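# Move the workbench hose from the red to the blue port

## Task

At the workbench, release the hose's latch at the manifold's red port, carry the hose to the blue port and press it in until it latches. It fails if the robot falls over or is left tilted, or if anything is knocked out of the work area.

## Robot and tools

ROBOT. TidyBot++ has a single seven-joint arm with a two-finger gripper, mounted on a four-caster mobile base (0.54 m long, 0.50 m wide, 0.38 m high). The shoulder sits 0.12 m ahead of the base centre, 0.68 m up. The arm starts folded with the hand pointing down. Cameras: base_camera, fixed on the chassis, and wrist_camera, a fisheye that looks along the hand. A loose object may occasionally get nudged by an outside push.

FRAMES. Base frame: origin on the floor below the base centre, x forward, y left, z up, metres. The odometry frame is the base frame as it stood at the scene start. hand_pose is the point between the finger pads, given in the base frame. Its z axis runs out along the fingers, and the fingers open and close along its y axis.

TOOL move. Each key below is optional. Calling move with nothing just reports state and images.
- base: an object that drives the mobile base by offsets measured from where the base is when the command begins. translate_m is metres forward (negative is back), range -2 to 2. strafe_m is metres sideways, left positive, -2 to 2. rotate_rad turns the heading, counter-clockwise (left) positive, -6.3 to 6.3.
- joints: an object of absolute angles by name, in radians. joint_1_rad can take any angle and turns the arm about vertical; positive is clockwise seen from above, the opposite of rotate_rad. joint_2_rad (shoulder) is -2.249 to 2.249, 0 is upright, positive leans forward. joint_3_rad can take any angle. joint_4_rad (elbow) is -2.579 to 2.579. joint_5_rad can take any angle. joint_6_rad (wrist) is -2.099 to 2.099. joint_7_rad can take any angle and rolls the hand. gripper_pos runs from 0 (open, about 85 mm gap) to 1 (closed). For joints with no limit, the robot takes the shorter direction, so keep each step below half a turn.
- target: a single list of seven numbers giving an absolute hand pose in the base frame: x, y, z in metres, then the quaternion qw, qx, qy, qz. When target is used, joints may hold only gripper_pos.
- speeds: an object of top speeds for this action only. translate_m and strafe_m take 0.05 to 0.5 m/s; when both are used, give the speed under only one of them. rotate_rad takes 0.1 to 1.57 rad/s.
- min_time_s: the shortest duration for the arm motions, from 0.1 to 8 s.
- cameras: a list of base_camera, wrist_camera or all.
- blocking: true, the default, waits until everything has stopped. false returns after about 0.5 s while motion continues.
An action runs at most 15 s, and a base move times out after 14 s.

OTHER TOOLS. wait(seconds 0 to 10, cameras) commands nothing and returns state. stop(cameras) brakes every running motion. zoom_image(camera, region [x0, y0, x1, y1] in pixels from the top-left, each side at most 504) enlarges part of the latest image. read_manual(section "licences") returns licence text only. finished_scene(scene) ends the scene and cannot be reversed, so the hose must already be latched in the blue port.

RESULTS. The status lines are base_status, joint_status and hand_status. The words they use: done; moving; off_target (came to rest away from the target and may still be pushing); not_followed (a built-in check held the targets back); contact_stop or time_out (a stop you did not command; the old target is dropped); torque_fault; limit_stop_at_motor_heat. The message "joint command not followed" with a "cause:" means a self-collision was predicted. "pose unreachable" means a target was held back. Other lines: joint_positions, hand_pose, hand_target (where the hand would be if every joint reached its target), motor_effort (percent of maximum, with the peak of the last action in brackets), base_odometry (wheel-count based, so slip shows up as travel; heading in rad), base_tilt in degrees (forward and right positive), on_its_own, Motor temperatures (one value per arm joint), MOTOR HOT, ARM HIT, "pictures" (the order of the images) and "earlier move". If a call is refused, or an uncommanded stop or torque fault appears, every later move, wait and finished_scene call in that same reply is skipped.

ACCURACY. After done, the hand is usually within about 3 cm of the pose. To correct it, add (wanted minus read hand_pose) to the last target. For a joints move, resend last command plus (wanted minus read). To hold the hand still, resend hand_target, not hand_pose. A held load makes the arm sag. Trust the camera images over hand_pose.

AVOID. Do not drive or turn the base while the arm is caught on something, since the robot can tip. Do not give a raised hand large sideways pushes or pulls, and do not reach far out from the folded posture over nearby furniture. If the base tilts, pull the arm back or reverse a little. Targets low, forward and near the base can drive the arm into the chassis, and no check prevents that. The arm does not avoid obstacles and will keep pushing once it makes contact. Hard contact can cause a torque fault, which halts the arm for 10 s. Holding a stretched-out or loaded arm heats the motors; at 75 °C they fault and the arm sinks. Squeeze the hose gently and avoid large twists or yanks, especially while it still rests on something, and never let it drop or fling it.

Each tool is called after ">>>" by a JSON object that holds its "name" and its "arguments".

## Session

>>> {"name": "move", "arguments": {}}

Scene clock: 0.00 s.
Motor temperatures (°C): [35 35 32 39 44 41 45]
base_odometry: x=+0.000 y=+0.000 heading=+0.000
base_tilt: forward=+0.1 right=+0.2
base_status: not commanded
joint_positions: joint_1_rad=-0.036 joint_2_rad=-0.328 joint_3_rad=+3.147 joint_4_rad=-2.558 joint_5_rad=+0.042 joint_6_rad=-0.892 joint_7_rad=+1.595 gripper_pos=+0.000
joint_status: not commanded
motor_effort: joint_1_rad=+0 joint_2_rad=-1 joint_3_rad=+1 joint_4_rad=+10 joint_5_rad=+0 joint_6_rad=+0 joint_7_rad=+0
hand_pose: x=+0.2385 y=-0.0050 z=+0.5766 quat_wxyz=(+0.016, +0.999, +0.041, +0.010) (m; base frame)
hand_target: x=+0.2388 y=-0.0050 z=+0.5767 quat_wxyz=(+0.016, +0.999, +0.041, +0.010) (m; base frame)
hand_status: not commanded
pictures: base_camera, wrist_camera

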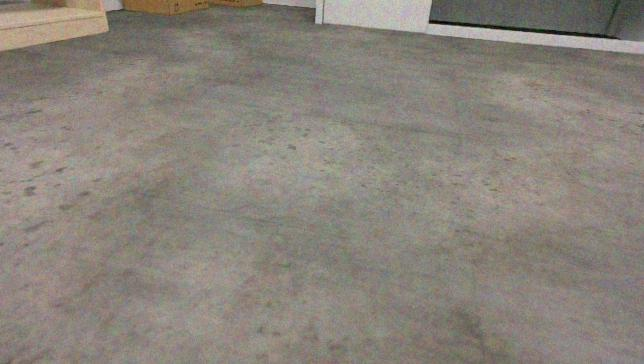

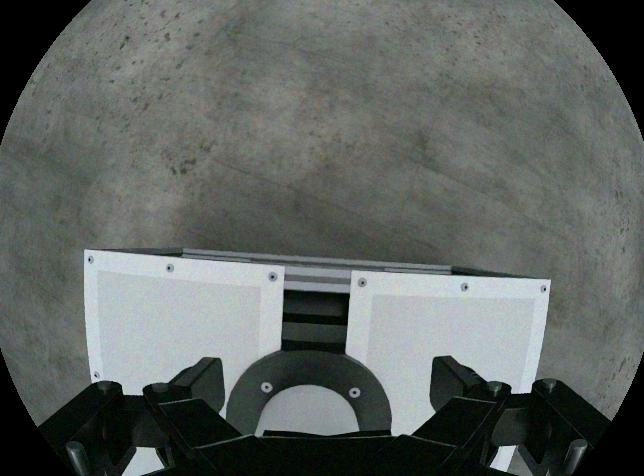

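>>> {"name": "move", "arguments": {"target": [0.45, 0, 1.05, 0, 0.866, 0, 0.5], "min_time_s": 3, "cameras": ["wrist_camera"]}}

>>> {"name": "move", "arguments": {"base": {"rotate_rad": 1.0}, "cameras": ["wrist_camera"]}}

>>> {"name": "move", "arguments": {"base": {"rotate_rad": -2.0}, "cameras": ["wrist_camera"]}}

Scene clock: 7.00 s.
move: done
base_odometry: x=+0.000 y=+0.000 heading=+0.000
base_tilt: forward=+0.1 right=+0.2
base_status: not commanded
joint_positions: joint_1_rad=-0.021 joint_2_rad=-0.515 joint_3_rad=+3.147 joint_4_rad=-1.585 joint_5_rad=+0.042 joint_6_rad=-0.970 joint_7_rad=+1.595 gripper_pos=+0.000
joint_status: not commanded
motor_effort: joint_1_rad=+0(1) joint_2_rad=-1(5) joint_3_rad=+0(1) joint_4_rad=+16(17) joint_5_rad=+0(1) joint_6_rad=+8(8) joint_7_rad=+0(1)
hand_pose: x=+0.4653 y=-0.0048 z=+1.0583 quat_wxyz=(+0.022, +0.852, +0.018, +0.523) (m; base frame)
hand_target: x=+0.4500 y=+0.0000 z=+1.0500 quat_wxyz=(+0.000, +0.866, +0.000, +0.500) (m; base frame)
hand_status: done (0.018 m and 4.5 deg from the pose sent, 0.519 m and 59.0 deg at the start)
pictures: wrist_camera

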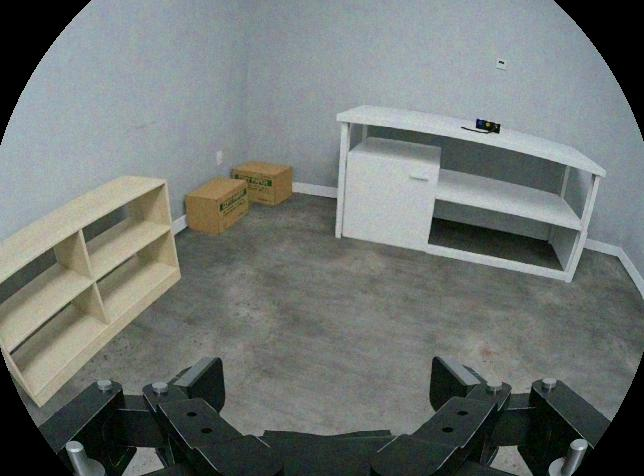

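Scene clock: 8.90 s.
move: done
base_odometry: x=+0.000 y=+0.000 heading=+0.999
base_tilt: forward=+0.2 right=+0.2
base_status: done
joint_positions: joint_1_rad=-0.016 joint_2_rad=-0.515 joint_3_rad=+3.146 joint_4_rad=-1.585 joint_5_rad=+0.041 joint_6_rad=-0.970 joint_7_rad=+1.595 gripper_pos=+0.000
joint_status: not commanded
motor_effort: joint_1_rad=+0(1) joint_2_rad=-1(2) joint_3_rad=-1(2) joint_4_rad=+16(17) joint_5_rad=+0(1) joint_6_rad=+8(8) joint_7_rad=+0(1)
hand_pose: x=+0.4653 y=-0.0058 z=+1.0583 quat_wxyz=(+0.023, +0.852, +0.016, +0.523) (m; base frame)
hand_target: x=+0.4500 y=+0.0000 z=+1.0500 quat_wxyz=(+0.000, +0.866, +0.000, +0.500) (m; base frame)
hand_status: not commanded
pictures: wrist_camera

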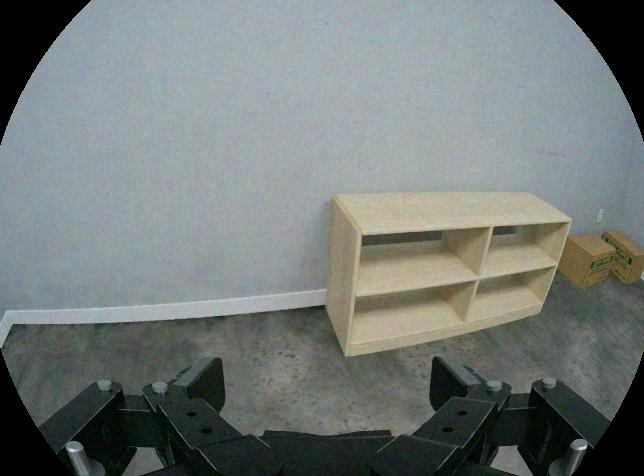

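Scene clock: 11.57 s.
move: done
base_odometry: x=+0.000 y=+0.000 heading=-1.000
base_tilt: forward=+0.2 right=+0.2
base_status: done
joint_positions: joint_1_rad=-0.014 joint_2_rad=-0.515 joint_3_rad=+3.146 joint_4_rad=-1.585 joint_5_rad=+0.041 joint_6_rad=-0.970 joint_7_rad=+1.595 gripper_pos=+0.000
joint_status: not commanded
motor_effort: joint_1_rad=+0(1) joint_2_rad=-1(3) joint_3_rad=+1(2) joint_4_rad=+16(17) joint_5_rad=+0(1) joint_6_rad=+7(9) joint_7_rad=+1(1)
hand_pose: x=+0.4653 y=-0.0066 z=+1.0583 quat_wxyz=(+0.023, +0.852, +0.015, +0.523) (m; base frame)
hand_target: x=+0.4500 y=+0.0000 z=+1.0500 quat_wxyz=(+0.000, +0.866, +0.000, +0.500) (m; base frame)
hand_status: not commanded
pictures: wrist_camera

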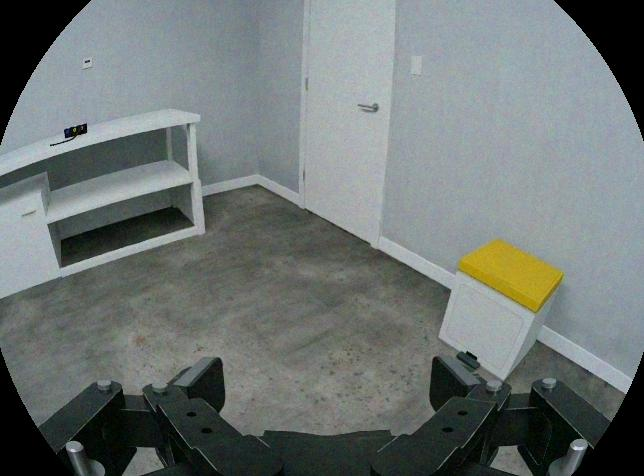

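>>> {"name": "move", "arguments": {"base": {"rotate_rad": 0.67}}}

>>> {"name": "move", "arguments": {"base": {"translate_m": 0.9}, "cameras": ["wrist_camera"]}}

Scene clock: 23.73 s.
move: done
base_odometry: x=+0.000 y=+0.000 heading=-0.331
base_tilt: forward=+0.1 right=+0.2
base_status: done
joint_positions: joint_1_rad=-0.014 joint_2_rad=-0.515 joint_3_rad=+3.146 joint_4_rad=-1.585 joint_5_rad=+0.041 joint_6_rad=-0.970 joint_7_rad=+1.595 gripper_pos=+0.000
joint_status: not commanded
motor_effort: joint_1_rad=+0(1) joint_2_rad=-1(2) joint_3_rad=+0(2) joint_4_rad=+16(16) joint_5_rad=-1(1) joint_6_rad=+7(9) joint_7_rad=+1(1)
hand_pose: x=+0.4653 y=-0.0066 z=+1.0583 quat_wxyz=(+0.023, +0.852, +0.015, +0.523) (m; base frame)
hand_target: x=+0.4500 y=+0.0000 z=+1.0500 quat_wxyz=(+0.000, +0.866, +0.000, +0.500) (m; base frame)
hand_status: not commanded
pictures: none

Scene clock: 26.80 s.
move: done
base_odometry: x=+0.851 y=-0.293 heading=-0.331
base_tilt: forward=+0.1 right=+0.2
base_status: done
joint_positions: joint_1_rad=-0.014 joint_2_rad=-0.519 joint_3_rad=+3.146 joint_4_rad=-1.585 joint_5_rad=+0.041 joint_6_rad=-0.972 joint_7_rad=+1.595 gripper_pos=+0.000
joint_status: not commanded
motor_effort: joint_1_rad=+0(1) joint_2_rad=-1(3) joint_3_rad=+0(1) joint_4_rad=+16(17) joint_5_rad=+0(1) joint_6_rad=+7(9) joint_7_rad=+0(1)
hand_pose: x=+0.4635 y=-0.0066 z=+1.0592 quat_wxyz=(+0.023, +0.851, +0.015, +0.524) (m; base frame)
hand_target: x=+0.4500 y=+0.0000 z=+1.0500 quat_wxyz=(+0.000, +0.866, +0.000, +0.500) (m; base frame)
hand_status: not commanded
pictures: wrist_camera

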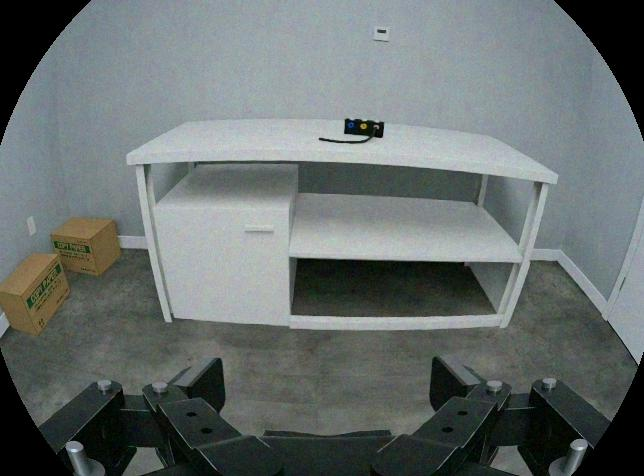

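>>> {"name": "zoom_image", "arguments": {"camera": "wrist_camera", "region": [310, 95, 410, 165]}}

>>> {"name": "move", "arguments": {"base": {"translate_m": 0.55, "strafe_m": -0.2}, "cameras": ["wrist_camera"]}}

Scaled by 5.040.

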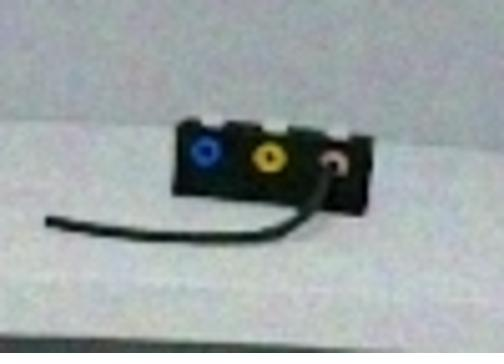

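Scene clock: 34.63 s.
move: done
base_odometry: x=+1.307 y=-0.660 heading=-0.330
base_tilt: forward=+0.2 right=+0.2
base_status: done
joint_positions: joint_1_rad=-0.014 joint_2_rad=-0.516 joint_3_rad=+3.146 joint_4_rad=-1.585 joint_5_rad=+0.041 joint_6_rad=-0.973 joint_7_rad=+1.595 gripper_pos=+0.000
joint_status: not commanded
motor_effort: joint_1_rad=+0(1) joint_2_rad=-1(5) joint_3_rad=+1(2) joint_4_rad=+16(17) joint_5_rad=-1(1) joint_6_rad=+8(9) joint_7_rad=+1(1)
hand_pose: x=+0.4646 y=-0.0066 z=+1.0580 quat_wxyz=(+0.023, +0.852, +0.015, +0.522) (m; base frame)
hand_target: x=+0.4500 y=+0.0000 z=+1.0500 quat_wxyz=(+0.000, +0.866, +0.000, +0.500) (m; base frame)
hand_status: not commanded
pictures: wrist_camera

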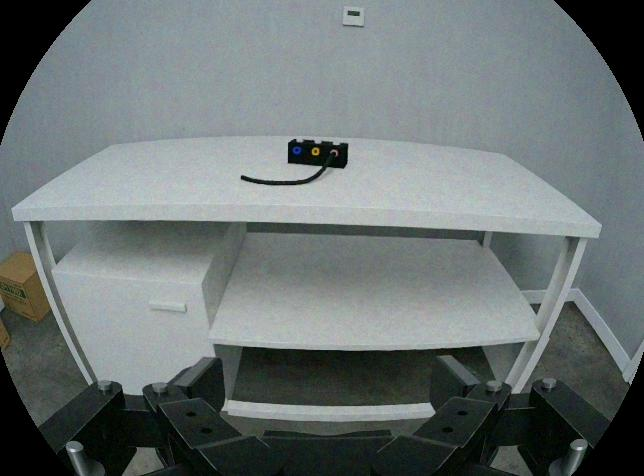

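>>> {"name": "move", "arguments": {"base": {"translate_m": 0.75}, "cameras": ["wrist_camera", "base_camera"]}}

>>> {"name": "zoom_image", "arguments": {"camera": "wrist_camera", "region": [200, 150, 440, 330]}}

Scene clock: 44.97 s.
move: done
base_odometry: x=+2.016 y=-0.904 heading=-0.330
base_tilt: forward=+0.2 right=+0.2
base_status: done
joint_positions: joint_1_rad=-0.014 joint_2_rad=-0.519 joint_3_rad=+3.146 joint_4_rad=-1.585 joint_5_rad=+0.041 joint_6_rad=-0.973 joint_7_rad=+1.595 gripper_pos=+0.000
joint_status: not commanded
motor_effort: joint_1_rad=+0(1) joint_2_rad=-1(3) joint_3_rad=+1(1) joint_4_rad=+16(17) joint_5_rad=-1(1) joint_6_rad=+8(9) joint_7_rad=+1(1)
hand_pose: x=+0.4633 y=-0.0066 z=+1.0590 quat_wxyz=(+0.023, +0.852, +0.015, +0.524) (m; base frame)
hand_target: x=+0.4500 y=+0.0000 z=+1.0500 quat_wxyz=(+0.000, +0.866, +0.000, +0.500) (m; base frame)
hand_status: not commanded
pictures: base_camera, wrist_camera

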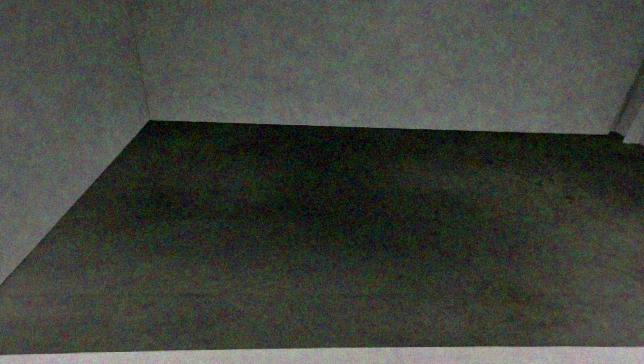

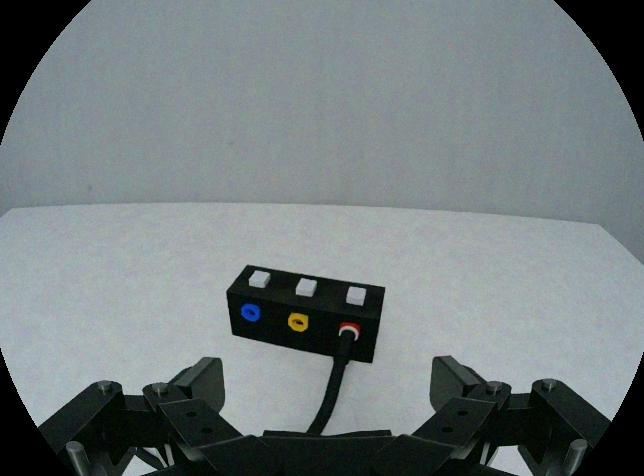

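Scaled by 2.100.

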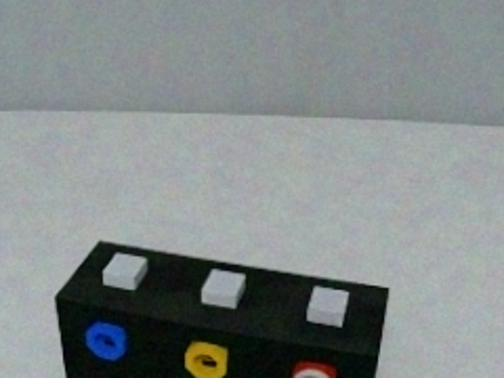

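>>> {"name": "move", "arguments": {"base": {"rotate_rad": -0.18}}}

>>> {"name": "move", "arguments": {"base": {"strafe_m": 0.072}, "speeds": {"strafe_m": 0.1}}}

>>> {"name": "move", "arguments": {"joints": {"gripper_pos": 1.0}, "target": [0.50, 0.0, 1.04, 0, 0.953, 0, 0.303], "min_time_s": 2, "cameras": ["wrist_camera"]}}

Scene clock: 59.20 s.
move: done
base_odometry: x=+2.017 y=-0.904 heading=-0.510
base_tilt: forward=+0.2 right=+0.2
base_status: done
joint_positions: joint_1_rad=-0.013 joint_2_rad=-0.519 joint_3_rad=+3.146 joint_4_rad=-1.585 joint_5_rad=+0.040 joint_6_rad=-0.973 joint_7_rad=+1.595 gripper_pos=+0.000
joint_status: not commanded
motor_effort: joint_1_rad=+0(1) joint_2_rad=-1(2) joint_3_rad=+0(2) joint_4_rad=+16(16) joint_5_rad=+0(1) joint_6_rad=+7(8) joint_7_rad=+0(1)
hand_pose: x=+0.4633 y=-0.0068 z=+1.0590 quat_wxyz=(+0.023, +0.852, +0.015, +0.524) (m; base frame)
hand_target: x=+0.4500 y=+0.0000 z=+1.0500 quat_wxyz=(+0.000, +0.866, +0.000, +0.500) (m; base frame)
hand_status: not commanded
pictures: none

Scene clock: 60.47 s.
move: done
base_odometry: x=+2.052 y=-0.841 heading=-0.511
base_tilt: forward=+0.2 right=+0.2
base_status: done
joint_positions: joint_1_rad=-0.013 joint_2_rad=-0.519 joint_3_rad=+3.146 joint_4_rad=-1.585 joint_5_rad=+0.040 joint_6_rad=-0.973 joint_7_rad=+1.595 gripper_pos=+0.000
joint_status: not commanded
motor_effort: joint_1_rad=+0(1) joint_2_rad=-1(4) joint_3_rad=+0(2) joint_4_rad=+16(17) joint_5_rad=-1(1) joint_6_rad=+7(9) joint_7_rad=+1(1)
hand_pose: x=+0.4632 y=-0.0068 z=+1.0590 quat_wxyz=(+0.023, +0.852, +0.014, +0.524) (m; base frame)
hand_target: x=+0.4500 y=+0.0000 z=+1.0500 quat_wxyz=(+0.000, +0.866, +0.000, +0.500) (m; base frame)
hand_status: not commanded
pictures: none

Scene clock: 63.10 s.
move: done
base_odometry: x=+2.052 y=-0.841 heading=-0.511
base_tilt: forward=+0.2 right=+0.2
base_status: not commanded
joint_positions: joint_1_rad=-0.013 joint_2_rad=-0.123 joint_3_rad=+3.146 joint_4_rad=-1.042 joint_5_rad=+0.040 joint_6_rad=-1.536 joint_7_rad=+1.595 gripper_pos=+0.999
joint_status: all done
motor_effort: joint_1_rad=+0(1) joint_2_rad=-11(12) joint_3_rad=+0(1) joint_4_rad=+14(17) joint_5_rad=+0(1) joint_6_rad=+5(8) joint_7_rad=+0(1)
hand_pose: x=+0.5145 y=-0.0081 z=+1.0498 quat_wxyz=(+0.022, +0.941, +0.009, +0.337) (m; base frame)
hand_target: x=+0.5000 y=+0.0000 z=+1.0400 quat_wxyz=(+0.000, +0.953, +0.000, +0.303) (m; base frame)
hand_status: done (0.019 m and 4.9 deg from the pose sent, 0.042 m and 28.1 deg at the start)
pictures: wrist_camera

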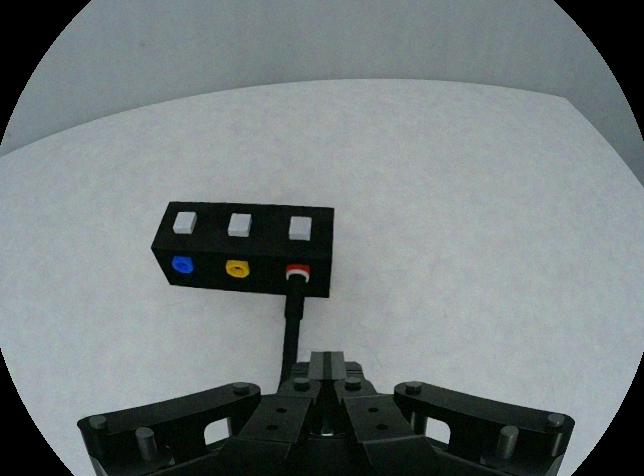

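>>> {"name": "move", "arguments": {"base": {"strafe_m": 0.02}, "speeds": {"strafe_m": 0.05}}}

>>> {"name": "move", "arguments": {"target": [0.65, 0.01, 0.97, -0.022, 0.966, -0.009, 0.259], "min_time_s": 3, "cameras": ["wrist_camera"]}}

>>> {"name": "zoom_image", "arguments": {"camera": "wrist_camera", "region": [120, 170, 420, 440]}}

Scene clock: 76.40 s.
move: done
base_odometry: x=+2.062 y=-0.823 heading=-0.512
base_tilt: forward=+0.2 right=+0.2
base_status: done
joint_positions: joint_1_rad=-0.014 joint_2_rad=-0.123 joint_3_rad=+3.148 joint_4_rad=-1.042 joint_5_rad=+0.040 joint_6_rad=-1.538 joint_7_rad=+1.595 gripper_pos=+0.999
joint_status: not commanded
motor_effort: joint_1_rad=+0(2) joint_2_rad=-11(11) joint_3_rad=+0(2) joint_4_rad=+14(14) joint_5_rad=+0(2) joint_6_rad=+6(6) joint_7_rad=+0(1)
hand_pose: x=+0.5142 y=-0.0087 z=+1.0495 quat_wxyz=(+0.022, +0.942, +0.008, +0.336) (m; base frame)
hand_target: x=+0.5000 y=+0.0000 z=+1.0400 quat_wxyz=(+0.000, +0.953, +0.000, +0.303) (m; base frame)
hand_status: not commanded
pictures: none

Scene clock: 79.73 s.
move: done
base_odometry: x=+2.062 y=-0.823 heading=-0.512
base_tilt: forward=+0.2 right=+0.2
base_status: not commanded
joint_positions: joint_1_rad=-0.014 joint_2_rad=+0.214 joint_3_rad=+3.150 joint_4_rad=-0.872 joint_5_rad=+0.001 joint_6_rad=-1.538 joint_7_rad=+1.595 gripper_pos=+0.999
joint_status: not commanded
motor_effort: joint_1_rad=+0(1) joint_2_rad=-22(24) joint_3_rad=+0(1) joint_4_rad=+14(15) joint_5_rad=-1(1) joint_6_rad=+5(6) joint_7_rad=+1(1)
hand_pose: x=+0.6407 y=+0.0043 z=+0.9693 quat_wxyz=(+0.004, +0.966, +0.014, +0.256) (m; base frame)
hand_target: x=+0.6500 y=+0.0100 z=+0.9700 quat_wxyz=(-0.022, +0.966, -0.009, +0.259) (m; base frame)
hand_status: done (0.011 m and 4.0 deg from the pose sent, 0.158 m and 10.7 deg at the start)
pictures: wrist_camera

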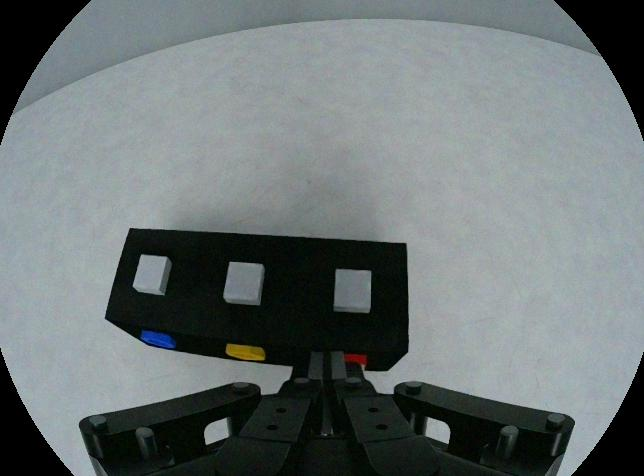

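Scaled by 1.680.

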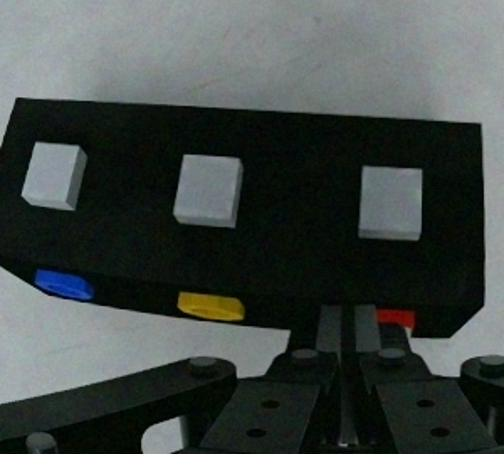

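>>> {"name": "move", "arguments": {"base": {"rotate_rad": -0.045}}}

>>> {"name": "move", "arguments": {"base": {"strafe_m": 0.0135}, "speeds": {"strafe_m": 0.05}}}

>>> {"name": "move", "arguments": {"target": [0.686, 0.01, 0.957, -0.015, 0.966, -0.015, 0.259], "min_time_s": 2, "cameras": ["wrist_camera"]}}

>>> {"name": "zoom_image", "arguments": {"camera": "wrist_camera", "region": [220, 240, 420, 400]}}

Scene clock: 87.73 s.
move: done
base_odometry: x=+2.062 y=-0.823 heading=-0.557
base_tilt: forward=+0.1 right=+0.2
base_status: done
joint_positions: joint_1_rad=-0.008 joint_2_rad=+0.214 joint_3_rad=+3.162 joint_4_rad=-0.871 joint_5_rad=-0.006 joint_6_rad=-1.538 joint_7_rad=+1.595 gripper_pos=+0.999
joint_status: not commanded
motor_effort: joint_1_rad=+0(2) joint_2_rad=-22(23) joint_3_rad=+0(2) joint_4_rad=+14(14) joint_5_rad=-1(2) joint_6_rad=+3(5) joint_7_rad=+1(1)
hand_pose: x=+0.6408 y=-0.0016 z=+0.9693 quat_wxyz=(+0.004, +0.967, +0.007, +0.256) (m; base frame)
hand_target: x=+0.6500 y=+0.0100 z=+0.9700 quat_wxyz=(-0.022, +0.966, -0.009, +0.259) (m; base frame)
hand_status: not commanded
pictures: none

Scene clock: 88.50 s.
move: done
base_odometry: x=+2.069 y=-0.812 heading=-0.558
base_tilt: forward=+0.2 right=+0.2
base_status: done
joint_positions: joint_1_rad=-0.009 joint_2_rad=+0.214 joint_3_rad=+3.162 joint_4_rad=-0.871 joint_5_rad=-0.008 joint_6_rad=-1.538 joint_7_rad=+1.595 gripper_pos=+0.999
joint_status: not commanded
motor_effort: joint_1_rad=+0(2) joint_2_rad=-22(23) joint_3_rad=-1(2) joint_4_rad=+15(15) joint_5_rad=-1(2) joint_6_rad=+4(5) joint_7_rad=+0(1)
hand_pose: x=+0.6409 y=-0.0009 z=+0.9693 quat_wxyz=(+0.003, +0.967, +0.008, +0.257) (m; base frame)
hand_target: x=+0.6500 y=+0.0100 z=+0.9700 quat_wxyz=(-0.022, +0.966, -0.009, +0.259) (m; base frame)
hand_status: not commanded
pictures: none

Scene clock: 90.80 s.
move: done
base_odometry: x=+2.069 y=-0.812 heading=-0.558
base_tilt: forward=+0.2 right=+0.2
base_status: not commanded
joint_positions: joint_1_rad=-0.009 joint_2_rad=+0.292 joint_3_rad=+3.162 joint_4_rad=-0.799 joint_5_rad=-0.008 joint_6_rad=-1.538 joint_7_rad=+1.585 gripper_pos=+0.999
joint_status: not commanded
motor_effort: joint_1_rad=+0(1) joint_2_rad=-25(25) joint_3_rad=-1(1) joint_4_rad=+14(15) joint_5_rad=-1(1) joint_6_rad=+4(5) joint_7_rad=+0(1)
hand_pose: x=+0.6721 y=-0.0006 z=+0.9587 quat_wxyz=(+0.002, +0.967, +0.003, +0.254) (m; base frame)
hand_target: x=+0.6860 y=+0.0100 z=+0.9570 quat_wxyz=(-0.015, +0.966, -0.015, +0.259) (m; base frame)
hand_status: done (0.018 m and 3.0 deg from the pose sent, 0.048 m and 3.3 deg at the start)
pictures: wrist_camera

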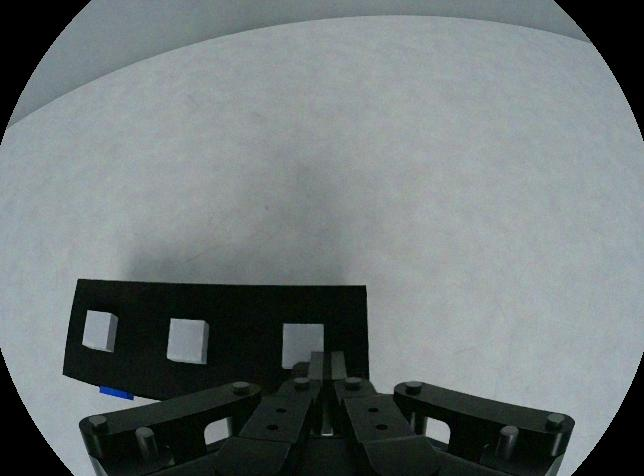

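Scaled by 2.520.

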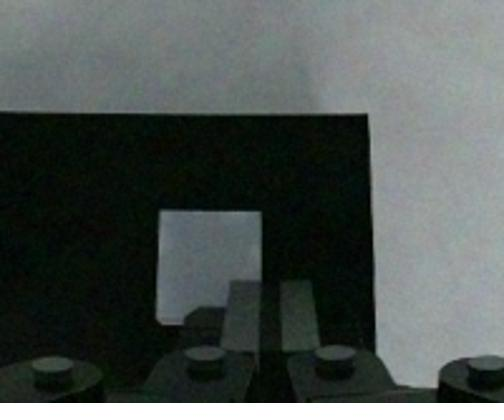

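>>> {"name": "move", "arguments": {"base": {"strafe_m": 0.012}, "speeds": {"strafe_m": 0.05}}}

>>> {"name": "move", "arguments": {"target": [0.693, 0.01, 0.935, -0.015, 0.966, -0.015, 0.259], "min_time_s": 2, "cameras": ["wrist_camera"]}}

>>> {"name": "zoom_image", "arguments": {"camera": "wrist_camera", "region": [220, 240, 420, 400]}}

Scene clock: 97.83 s.
move: done
base_odometry: x=+2.076 y=-0.801 heading=-0.559
base_tilt: forward=+0.2 right=+0.2
base_status: done
joint_positions: joint_1_rad=-0.017 joint_2_rad=+0.292 joint_3_rad=+3.164 joint_4_rad=-0.798 joint_5_rad=-0.008 joint_6_rad=-1.538 joint_7_rad=+1.585 gripper_pos=+0.999
joint_status: not commanded
motor_effort: joint_1_rad=+0(4) joint_2_rad=-25(25) joint_3_rad=+1(2) joint_4_rad=+14(15) joint_5_rad=-1(2) joint_6_rad=+4(5) joint_7_rad=+0(1)
hand_pose: x=+0.6721 y=+0.0032 z=+0.9587 quat_wxyz=(+0.002, +0.967, +0.007, +0.254) (m; base frame)
hand_target: x=+0.6860 y=+0.0100 z=+0.9570 quat_wxyz=(-0.015, +0.966, -0.015, +0.259) (m; base frame)
hand_status: not commanded
pictures: none

Scene clock: 100.13 s.
move: done
base_odometry: x=+2.076 y=-0.801 heading=-0.559
base_tilt: forward=+0.2 right=+0.2
base_status: not commanded
joint_positions: joint_1_rad=-0.017 joint_2_rad=+0.284 joint_3_rad=+3.164 joint_4_rad=-0.822 joint_5_rad=-0.008 joint_6_rad=-1.520 joint_7_rad=+1.585 gripper_pos=+0.999
joint_status: not commanded
motor_effort: joint_1_rad=+1(1) joint_2_rad=-17(25) joint_3_rad=+1(1) joint_4_rad=+10(15) joint_5_rad=+0(1) joint_6_rad=+3(5) joint_7_rad=+0(1)
hand_pose: x=+0.6714 y=+0.0031 z=+0.9558 quat_wxyz=(+0.002, +0.967, +0.006, +0.255) (m; base frame)
hand_target: x=+0.6930 y=+0.0100 z=+0.9350 quat_wxyz=(-0.015, +0.966, -0.015, +0.259) (m; base frame)
hand_status: done (0.031 m and 3.1 deg from the pose sent, 0.032 m and 3.2 deg at the start)
pictures: wrist_camera

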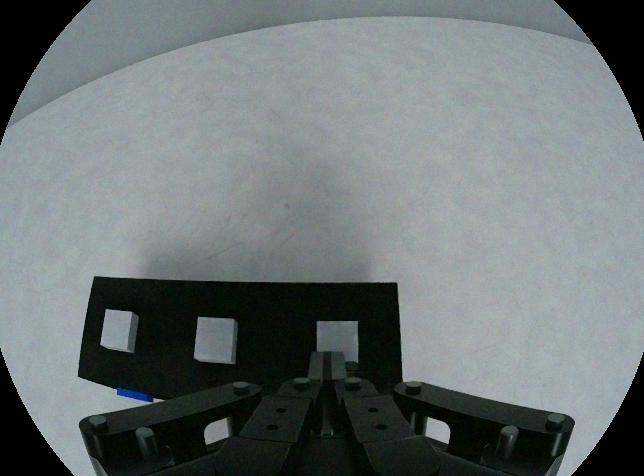

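Scaled by 2.520.

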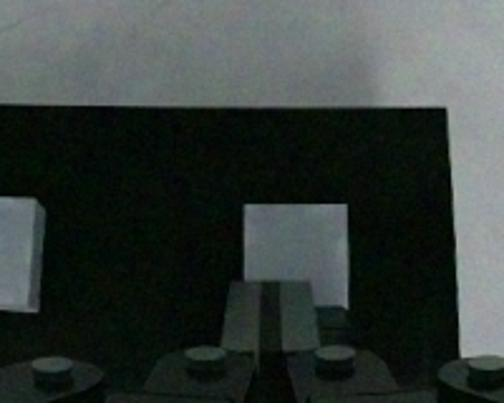

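>>> {"name": "move", "arguments": {"target": [0.69, 0.01, 0.968, -0.015, 0.966, -0.015, 0.259], "min_time_s": 1}}

>>> {"name": "move", "arguments": {"base": {"strafe_m": -0.006}, "speeds": {"strafe_m": 0.05}}}

>>> {"name": "move", "arguments": {"target": [0.698, 0.01, 0.962, -0.015, 0.966, -0.015, 0.259], "min_time_s": 1}}

>>> {"name": "move", "arguments": {"target": [0.70, 0.01, 0.915, -0.015, 0.966, -0.015, 0.259], "min_time_s": 2, "cameras": ["wrist_camera"]}}

>>> {"name": "zoom_image", "arguments": {"camera": "wrist_camera", "region": [220, 240, 420, 400]}}

Scene clock: 107.67 s.
move: done
base_odometry: x=+2.076 y=-0.801 heading=-0.559
base_tilt: forward=+0.2 right=+0.2
base_status: not commanded
joint_positions: joint_1_rad=-0.017 joint_2_rad=+0.329 joint_3_rad=+3.164 joint_4_rad=-0.709 joint_5_rad=-0.008 joint_6_rad=-1.522 joint_7_rad=+1.584 gripper_pos=+0.999
joint_status: not commanded
motor_effort: joint_1_rad=+0(1) joint_2_rad=-26(27) joint_3_rad=+0(1) joint_4_rad=+14(15) joint_5_rad=-1(1) joint_6_rad=+5(7) joint_7_rad=+0(1)
hand_pose: x=+0.6969 y=+0.0036 z=+0.9796 quat_wxyz=(+0.002, +0.958, +0.007, +0.287) (m; base frame)
hand_target: x=+0.6900 y=+0.0100 z=+0.9680 quat_wxyz=(-0.015, +0.966, -0.015, +0.259) (m; base frame)
hand_status: done (0.015 m and 4.6 deg from the pose sent, 0.023 m and 3.1 deg at the start)
pictures: none

Scene clock: 108.27 s.
move: done
base_odometry: x=+2.072 y=-0.806 heading=-0.558
base_tilt: forward=+0.2 right=+0.2
base_status: done
joint_positions: joint_1_rad=-0.019 joint_2_rad=+0.329 joint_3_rad=+3.165 joint_4_rad=-0.709 joint_5_rad=-0.008 joint_6_rad=-1.522 joint_7_rad=+1.584 gripper_pos=+0.999
joint_status: not commanded
motor_effort: joint_1_rad=+0(3) joint_2_rad=-25(26) joint_3_rad=+0(2) joint_4_rad=+14(15) joint_5_rad=-1(2) joint_6_rad=+5(5) joint_7_rad=+1(1)
hand_pose: x=+0.6969 y=+0.0039 z=+0.9796 quat_wxyz=(+0.002, +0.958, +0.007, +0.287) (m; base frame)
hand_target: x=+0.6900 y=+0.0100 z=+0.9680 quat_wxyz=(-0.015, +0.966, -0.015, +0.259) (m; base frame)
hand_status: not commanded
pictures: none

Scene clock: 109.57 s.
move: done
base_odometry: x=+2.072 y=-0.806 heading=-0.558
base_tilt: forward=+0.2 right=+0.2
base_status: not commanded
joint_positions: joint_1_rad=-0.019 joint_2_rad=+0.337 joint_3_rad=+3.165 joint_4_rad=-0.709 joint_5_rad=-0.008 joint_6_rad=-1.522 joint_7_rad=+1.584 gripper_pos=+0.999
joint_status: not commanded
motor_effort: joint_1_rad=+0(1) joint_2_rad=-26(27) joint_3_rad=+0(1) joint_4_rad=+14(14) joint_5_rad=-1(1) joint_6_rad=+6(6) joint_7_rad=+0(1)
hand_pose: x=+0.6993 y=+0.0039 z=+0.9750 quat_wxyz=(+0.002, +0.959, +0.007, +0.283) (m; base frame)
hand_target: x=+0.6980 y=+0.0100 z=+0.9620 quat_wxyz=(-0.015, +0.966, -0.015, +0.259) (m; base frame)
hand_status: done (0.014 m and 4.3 deg from the pose sent, 0.019 m and 4.6 deg at the start)
pictures: none

Scene clock: 111.87 s.
move: off_target
base_odometry: x=+2.072 y=-0.806 heading=-0.558
base_tilt: forward=+0.2 right=+0.2
base_status: not commanded
joint_positions: joint_1_rad=-0.019 joint_2_rad=+0.271 joint_3_rad=+3.165 joint_4_rad=-0.869 joint_5_rad=-0.008 joint_6_rad=-1.405 joint_7_rad=+1.584 gripper_pos=+0.999
joint_status: not commanded
motor_effort: joint_1_rad=+2(2) joint_2_rad=-16(26) joint_3_rad=+0(2) joint_4_rad=+6(15) joint_5_rad=+0(1) joint_6_rad=-3(5) joint_7_rad=+0(1)
hand_pose: x=+0.6926 y=+0.0032 z=+0.9611 quat_wxyz=(+0.002, +0.956, +0.006, +0.294) (m; base frame)
hand_target: x=+0.7000 y=+0.0100 z=+0.9150 quat_wxyz=(-0.015, +0.966, -0.015, +0.259) (m; base frame)
hand_status: off_target (0.047 m and 5.2 deg from the pose sent, 0.060 m and 4.3 deg at the start)
pictures: wrist_camera

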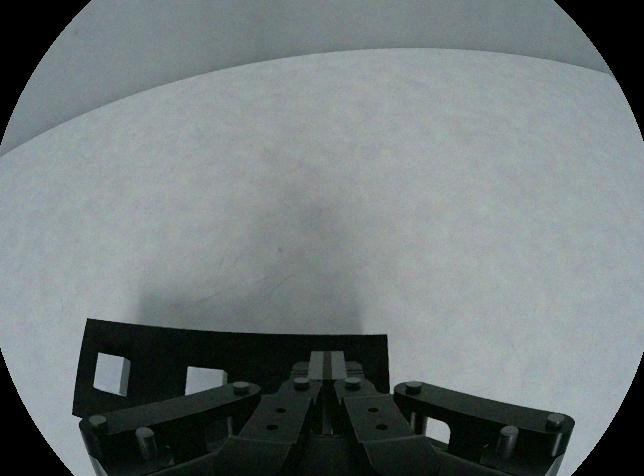

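Scaled by 2.520.

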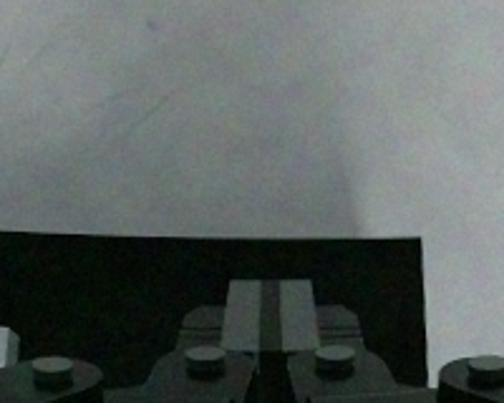

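>>> {"name": "move", "arguments": {"target": [0.688, 0.01, 0.89, -0.015, 0.966, -0.015, 0.259], "min_time_s": 2}}

>>> {"name": "move", "arguments": {"target": [0.688, 0.01, 0.84, -0.015, 0.966, -0.015, 0.259], "min_time_s": 2, "cameras": ["wrist_camera"]}}

Scene clock: 120.70 s.
move: off_target
base_odometry: x=+2.072 y=-0.806 heading=-0.558
base_tilt: forward=+0.2 right=+0.2
base_status: not commanded
joint_positions: joint_1_rad=-0.019 joint_2_rad=+0.205 joint_3_rad=+3.165 joint_4_rad=-1.000 joint_5_rad=-0.008 joint_6_rad=-1.279 joint_7_rad=+1.584 gripper_pos=+0.999
joint_status: not commanded
motor_effort: joint_1_rad=+0(2) joint_2_rad=-12(16) joint_3_rad=+0(2) joint_4_rad=+3(6) joint_5_rad=+0(2) joint_6_rad=-7(7) joint_7_rad=+0(1)
hand_pose: x=+0.6886 y=+0.0029 z=+0.9595 quat_wxyz=(+0.001, +0.947, +0.006, +0.323) (m; base frame)
hand_target: x=+0.6880 y=+0.0100 z=+0.8900 quat_wxyz=(-0.015, +0.966, -0.015, +0.259) (m; base frame)
hand_status: off_target (0.070 m and 8.2 deg from the pose sent, 0.072 m and 5.2 deg at the start)
pictures: none

Scene clock: 123.00 s.
move: off_target
base_odometry: x=+2.072 y=-0.806 heading=-0.558
base_tilt: forward=+0.2 right=+0.2
base_status: not commanded
joint_positions: joint_1_rad=-0.021 joint_2_rad=+0.133 joint_3_rad=+3.165 joint_4_rad=-1.158 joint_5_rad=-0.008 joint_6_rad=-1.110 joint_7_rad=+1.584 gripper_pos=+0.999
joint_status: not commanded
motor_effort: joint_1_rad=+2(3) joint_2_rad=-2(12) joint_3_rad=+1(3) joint_4_rad=-2(3) joint_5_rad=+2(2) joint_6_rad=-7(8) joint_7_rad=+0(1)
hand_pose: x=+0.6872 y=+0.0028 z=+0.9560 quat_wxyz=(+0.000, +0.932, +0.005, +0.362) (m; base frame)
hand_target: x=+0.6880 y=+0.0100 z=+0.8400 quat_wxyz=(-0.015, +0.966, -0.015, +0.259) (m; base frame)
hand_status: off_target (0.116 m and 12.8 deg from the pose sent, 0.120 m and 8.2 deg at the start)
pictures: wrist_camera

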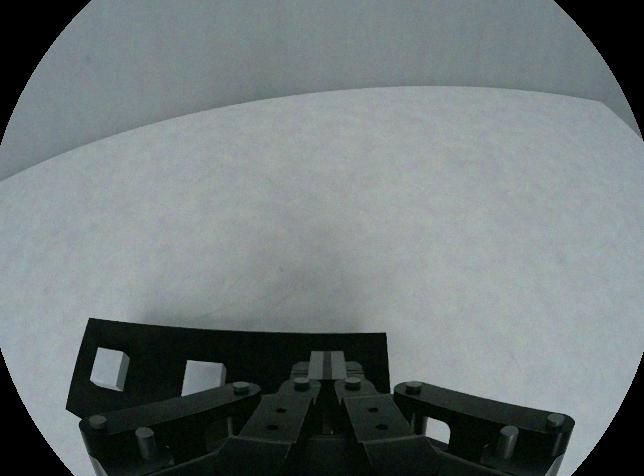

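>>> {"name": "move", "arguments": {"target": [0.68, 0.01, 0.80, -0.015, 0.966, -0.015, 0.259], "min_time_s": 2}}

>>> {"name": "move", "arguments": {"target": [0.675, 0.01, 0.99, 0, 0.966, -0.005, 0.259], "min_time_s": 2}}

>>> {"name": "move", "arguments": {"target": [0.53, 0.0, 1.04, 0, 0.95, -0.005, 0.31], "min_time_s": 2, "cameras": ["wrist_camera"]}}

>>> {"name": "zoom_image", "arguments": {"camera": "wrist_camera", "region": [120, 200, 420, 400]}}

Scene clock: 134.07 s.
move: off_target
base_odometry: x=+2.072 y=-0.806 heading=-0.558
base_tilt: forward=+0.1 right=+0.2
base_status: not commanded
joint_positions: joint_1_rad=-0.022 joint_2_rad=+0.077 joint_3_rad=+3.165 joint_4_rad=-1.281 joint_5_rad=-0.008 joint_6_rad=-0.966 joint_7_rad=+1.584 gripper_pos=+0.999
joint_status: not commanded
motor_effort: joint_1_rad=+3(3) joint_2_rad=+5(6) joint_3_rad=+3(3) joint_4_rad=-4(5) joint_5_rad=+2(2) joint_6_rad=-8(9) joint_7_rad=+1(1)
hand_pose: x=+0.6859 y=+0.0028 z=+0.9547 quat_wxyz=(+0.000, +0.918, +0.005, +0.397) (m; base frame)
hand_target: x=+0.6800 y=+0.0100 z=+0.8000 quat_wxyz=(-0.015, +0.966, -0.015, +0.259) (m; base frame)
hand_status: off_target (0.155 m and 17.1 deg from the pose sent, 0.156 m and 12.8 deg at the start)
pictures: none

Scene clock: 136.40 s.
move: done
base_odometry: x=+2.072 y=-0.806 heading=-0.558
base_tilt: forward=+0.2 right=+0.2
base_status: not commanded
joint_positions: joint_1_rad=-0.028 joint_2_rad=+0.321 joint_3_rad=+3.166 joint_4_rad=-0.626 joint_5_rad=-0.008 joint_6_rad=-1.581 joint_7_rad=+1.584 gripper_pos=+0.999
joint_status: not commanded
motor_effort: joint_1_rad=+0(3) joint_2_rad=-25(27) joint_3_rad=+1(3) joint_4_rad=+13(16) joint_5_rad=-1(2) joint_6_rad=+5(8) joint_7_rad=+1(1)
hand_pose: x=+0.6864 y=+0.0089 z=+1.0098 quat_wxyz=(+0.001, +0.953, +0.011, +0.302) (m; base frame)
hand_target: x=+0.6750 y=+0.0100 z=+0.9900 quat_wxyz=(+0.000, +0.966, -0.005, +0.259) (m; base frame)
hand_status: done (0.023 m and 5.4 deg from the pose sent, 0.038 m and 16.9 deg at the start)
pictures: none

Scene clock: 138.77 s.
move: done
base_odometry: x=+2.072 y=-0.806 heading=-0.558
base_tilt: forward=+0.1 right=+0.2
base_status: not commanded
joint_positions: joint_1_rad=-0.028 joint_2_rad=-0.049 joint_3_rad=+3.166 joint_4_rad=-0.969 joint_5_rad=-0.008 joint_6_rad=-1.582 joint_7_rad=+1.584 gripper_pos=+0.999
joint_status: not commanded
motor_effort: joint_1_rad=+0(1) joint_2_rad=-13(26) joint_3_rad=+0(1) joint_4_rad=+14(14) joint_5_rad=+0(1) joint_6_rad=+5(6) joint_7_rad=+0(1)
hand_pose: x=+0.5344 y=+0.0047 z=+1.0427 quat_wxyz=(-0.003, +0.949, +0.009, +0.314) (m; base frame)
hand_target: x=+0.5300 y=+0.0000 z=+1.0400 quat_wxyz=(+0.000, +0.951, -0.005, +0.310) (m; base frame)
hand_status: done (0.007 m and 1.7 deg from the pose sent, 0.160 m and 2.1 deg at the start)
pictures: wrist_camera

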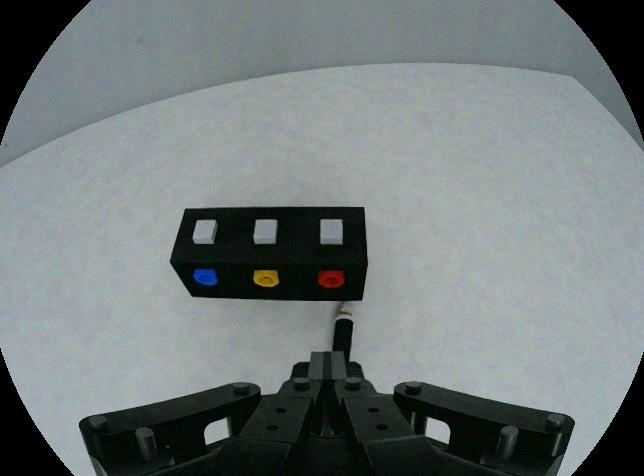

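Scaled by 1.680.

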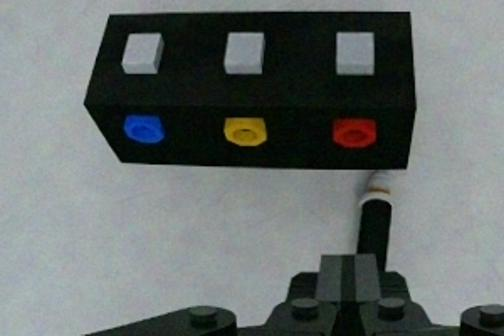

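>>> {"name": "move", "arguments": {"target": [0.47, -0.01, 1.06, 0, 0.955, -0.005, 0.295], "joints": {"gripper_pos": 0.35}, "min_time_s": 2, "cameras": ["wrist_camera"]}}

>>> {"name": "zoom_image", "arguments": {"camera": "wrist_camera", "region": [220, 200, 470, 400]}}

Scene clock: 149.50 s.
move: done
base_odometry: x=+2.072 y=-0.806 heading=-0.558
base_tilt: forward=+0.2 right=+0.2
base_status: not commanded
joint_positions: joint_1_rad=-0.027 joint_2_rad=-0.110 joint_3_rad=+3.169 joint_4_rad=-0.955 joint_5_rad=-0.008 joint_6_rad=-1.653 joint_7_rad=+1.584 gripper_pos=+0.350
joint_status: all done
motor_effort: joint_1_rad=+0(0) joint_2_rad=-10(13) joint_3_rad=+0(1) joint_4_rad=+13(14) joint_5_rad=-1(1) joint_6_rad=+5(6) joint_7_rad=+1(1)
hand_pose: x=+0.4952 y=+0.0026 z=+1.0595 quat_wxyz=(-0.003, +0.949, +0.007, +0.316) (m; base frame)
hand_target: x=+0.4700 y=-0.0100 z=+1.0600 quat_wxyz=(+0.000, +0.955, -0.005, +0.295) (m; base frame)
hand_status: done (0.028 m and 2.9 deg from the pose sent, 0.068 m and 2.8 deg at the start)
pictures: wrist_camera

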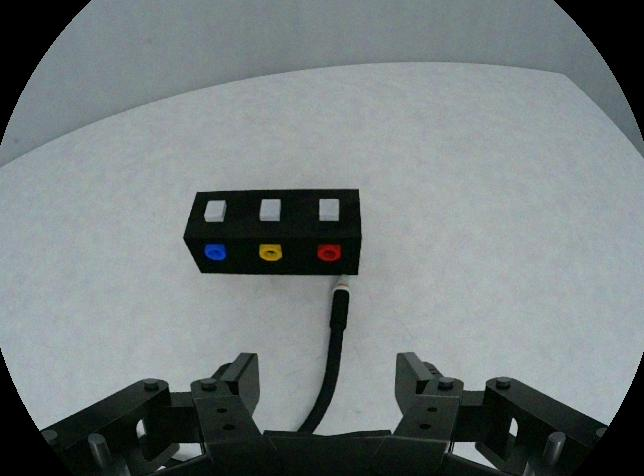

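Scaled by 2.016.

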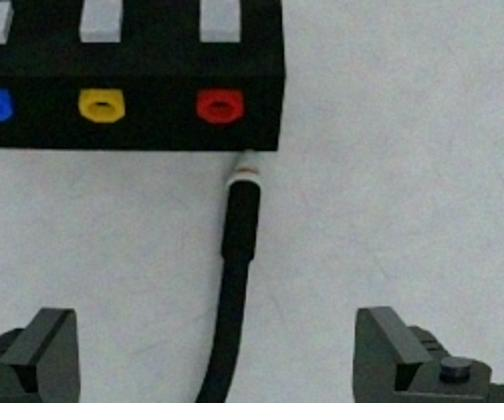

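>>> {"name": "move", "arguments": {"base": {"rotate_rad": -0.11}}}

>>> {"name": "move", "arguments": {"base": {"strafe_m": 0.052}, "speeds": {"strafe_m": 0.05}}}

>>> {"name": "move", "arguments": {"target": [0.56, 0.0, 0.945, 0, 0.950, -0.005, 0.31], "min_time_s": 2, "cameras": ["wrist_camera"]}}

>>> {"name": "zoom_image", "arguments": {"camera": "wrist_camera", "region": [200, 250, 450, 450]}}

Scene clock: 162.83 s.
move: done
base_odometry: x=+2.072 y=-0.806 heading=-0.668
base_tilt: forward=+0.2 right=+0.2
base_status: done
joint_positions: joint_1_rad=-0.020 joint_2_rad=-0.110 joint_3_rad=+3.179 joint_4_rad=-0.955 joint_5_rad=-0.008 joint_6_rad=-1.654 joint_7_rad=+1.584 gripper_pos=+0.350
joint_status: not commanded
motor_effort: joint_1_rad=+0(1) joint_2_rad=-11(11) joint_3_rad=+0(2) joint_4_rad=+13(13) joint_5_rad=-1(2) joint_6_rad=+5(6) joint_7_rad=+1(1)
hand_pose: x=+0.4951 y=-0.0042 z=+1.0595 quat_wxyz=(-0.001, +0.949, -0.001, +0.316) (m; base frame)
hand_target: x=+0.4700 y=-0.0100 z=+1.0600 quat_wxyz=(+0.000, +0.955, -0.005, +0.295) (m; base frame)
hand_status: not commanded
pictures: none

Scene clock: 164.37 s.
move: done
base_odometry: x=+2.105 y=-0.765 heading=-0.670
base_tilt: forward=+0.1 right=+0.2
base_status: done
joint_positions: joint_1_rad=-0.019 joint_2_rad=-0.110 joint_3_rad=+3.181 joint_4_rad=-0.955 joint_5_rad=-0.008 joint_6_rad=-1.654 joint_7_rad=+1.584 gripper_pos=+0.350
joint_status: not commanded
motor_effort: joint_1_rad=+0(2) joint_2_rad=-10(11) joint_3_rad=-1(3) joint_4_rad=+14(14) joint_5_rad=-1(3) joint_6_rad=+5(6) joint_7_rad=+1(1)
hand_pose: x=+0.4951 y=-0.0052 z=+1.0595 quat_wxyz=(+0.000, +0.949, -0.002, +0.316) (m; base frame)
hand_target: x=+0.4700 y=-0.0100 z=+1.0600 quat_wxyz=(+0.000, +0.955, -0.005, +0.295) (m; base frame)
hand_status: not commanded
pictures: none

Scene clock: 166.97 s.
move: done
base_odometry: x=+2.105 y=-0.765 heading=-0.670
base_tilt: forward=+0.2 right=+0.2
base_status: not commanded
joint_positions: joint_1_rad=-0.019 joint_2_rad=-0.110 joint_3_rad=+3.179 joint_4_rad=-1.352 joint_5_rad=-0.008 joint_6_rad=-1.343 joint_7_rad=+1.584 gripper_pos=+0.350
joint_status: not commanded
motor_effort: joint_1_rad=+0(1) joint_2_rad=-13(14) joint_3_rad=+0(1) joint_4_rad=+15(16) joint_5_rad=-1(1) joint_6_rad=+4(6) joint_7_rad=+0(1)
hand_pose: x=+0.5352 y=-0.0048 z=+0.9376 quat_wxyz=(-0.002, +0.961, -0.003, +0.275) (m; base frame)
hand_target: x=+0.5600 y=+0.0000 z=+0.9450 quat_wxyz=(+0.000, +0.951, -0.005, +0.310) (m; base frame)
hand_status: done (0.026 m and 4.2 deg from the pose sent, 0.132 m and 0.8 deg at the start)
pictures: wrist_camera

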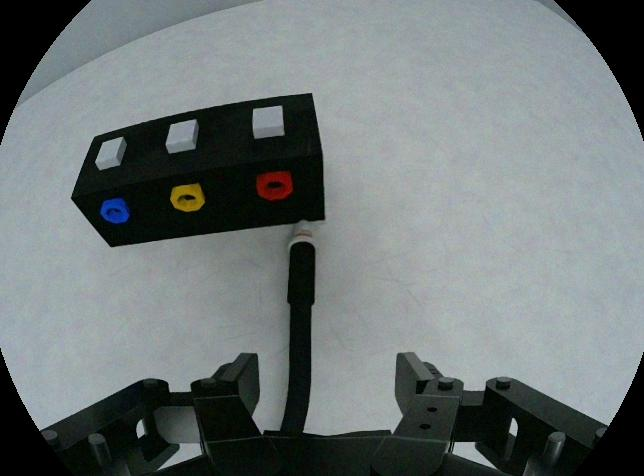

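Scaled by 2.016.

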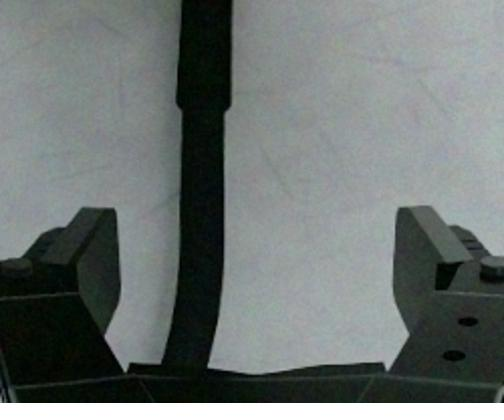

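>>> {"name": "move", "arguments": {"base": {"strafe_m": 0.017}, "speeds": {"strafe_m": 0.05}}}

>>> {"name": "move", "arguments": {"target": [0.60, 0.0, 0.92, 0, 0.945, -0.005, 0.327], "min_time_s": 2, "cameras": ["wrist_camera"]}}

Scene clock: 171.63 s.
move: done
base_odometry: x=+2.115 y=-0.752 heading=-0.671
base_tilt: forward=+0.2 right=+0.2
base_status: done
joint_positions: joint_1_rad=-0.019 joint_2_rad=-0.110 joint_3_rad=+3.174 joint_4_rad=-1.352 joint_5_rad=-0.008 joint_6_rad=-1.342 joint_7_rad=+1.584 gripper_pos=+0.350
joint_status: not commanded
motor_effort: joint_1_rad=+0(2) joint_2_rad=-13(13) joint_3_rad=+0(2) joint_4_rad=+15(16) joint_5_rad=-1(2) joint_6_rad=+4(6) joint_7_rad=+0(1)
hand_pose: x=+0.5354 y=-0.0027 z=+0.9378 quat_wxyz=(-0.002, +0.961, +0.000, +0.276) (m; base frame)
hand_target: x=+0.5600 y=+0.0000 z=+0.9450 quat_wxyz=(+0.000, +0.951, -0.005, +0.310) (m; base frame)
hand_status: not commanded
pictures: none

Scene clock: 173.93 s.
move: done
base_odometry: x=+2.115 y=-0.752 heading=-0.671
base_tilt: forward=+0.2 right=+0.2
base_status: not commanded
joint_positions: joint_1_rad=-0.019 joint_2_rad=-0.067 joint_3_rad=+3.174 joint_4_rad=-1.404 joint_5_rad=-0.008 joint_6_rad=-1.199 joint_7_rad=+1.584 gripper_pos=+0.350
joint_status: not commanded
motor_effort: joint_1_rad=+0(1) joint_2_rad=-14(15) joint_3_rad=+0(1) joint_4_rad=+16(17) joint_5_rad=-1(1) joint_6_rad=+5(6) joint_7_rad=+1(1)
hand_pose: x=+0.5742 y=-0.0030 z=+0.9188 quat_wxyz=(-0.001, +0.954, -0.001, +0.298) (m; base frame)
hand_target: x=+0.6000 y=+0.0000 z=+0.9200 quat_wxyz=(+0.000, +0.945, -0.005, +0.327) (m; base frame)
hand_status: done (0.026 m and 3.5 deg from the pose sent, 0.067 m and 6.2 deg at the start)
pictures: wrist_camera

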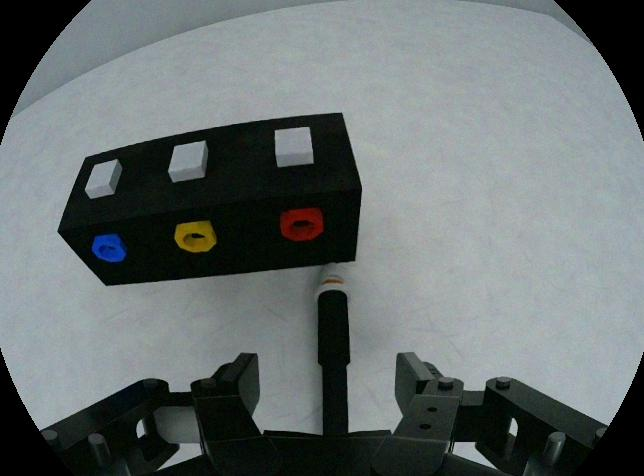

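>>> {"name": "move", "arguments": {"base": {"strafe_m": -0.003}, "speeds": {"strafe_m": 0.05}}}

>>> {"name": "move", "arguments": {"target": [0.618, 0.0, 0.885, 0, 0.945, -0.005, 0.327], "min_time_s": 3, "cameras": ["wrist_camera"]}}

Scene clock: 180.77 s.
move: done
base_odometry: x=+2.114 y=-0.754 heading=-0.671
base_tilt: forward=+0.1 right=+0.2
base_status: done
joint_positions: joint_1_rad=-0.019 joint_2_rad=-0.067 joint_3_rad=+3.172 joint_4_rad=-1.404 joint_5_rad=-0.008 joint_6_rad=-1.198 joint_7_rad=+1.584 gripper_pos=+0.350
joint_status: not commanded
motor_effort: joint_1_rad=+0(2) joint_2_rad=-15(15) joint_3_rad=-1(4) joint_4_rad=+15(16) joint_5_rad=-1(3) joint_6_rad=+4(6) joint_7_rad=+1(1)
hand_pose: x=+0.5743 y=-0.0021 z=+0.9188 quat_wxyz=(-0.001, +0.954, +0.000, +0.299) (m; base frame)
hand_target: x=+0.6000 y=+0.0000 z=+0.9200 quat_wxyz=(+0.000, +0.945, -0.005, +0.327) (m; base frame)
hand_status: not commanded
pictures: none

Scene clock: 184.07 s.
move: done
base_odometry: x=+2.114 y=-0.754 heading=-0.671
base_tilt: forward=+0.2 right=+0.2
base_status: not commanded
joint_positions: joint_1_rad=-0.019 joint_2_rad=-0.039 joint_3_rad=+3.172 joint_4_rad=-1.487 joint_5_rad=-0.008 joint_6_rad=-1.085 joint_7_rad=+1.584 gripper_pos=+0.350
joint_status: not commanded
motor_effort: joint_1_rad=+0(1) joint_2_rad=-16(16) joint_3_rad=+0(1) joint_4_rad=+16(17) joint_5_rad=-1(1) joint_6_rad=+5(6) joint_7_rad=+0(1)
hand_pose: x=+0.5930 y=-0.0022 z=+0.8852 quat_wxyz=(-0.001, +0.954, +0.000, +0.300) (m; base frame)
hand_target: x=+0.6180 y=+0.0000 z=+0.8850 quat_wxyz=(+0.000, +0.945, -0.005, +0.327) (m; base frame)
hand_status: done (0.025 m and 3.4 deg from the pose sent, 0.055 m and 3.5 deg at the start)
pictures: wrist_camera

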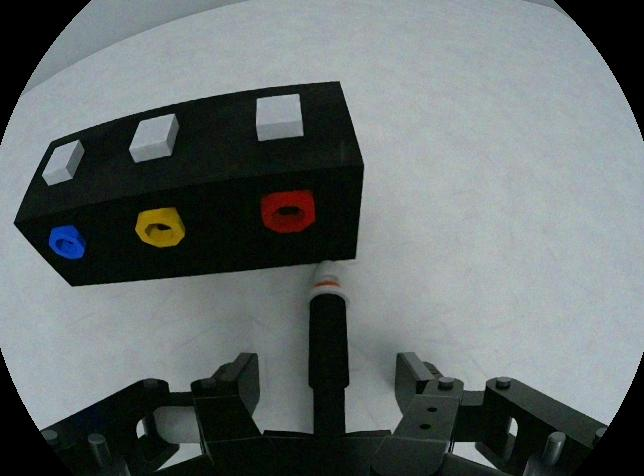

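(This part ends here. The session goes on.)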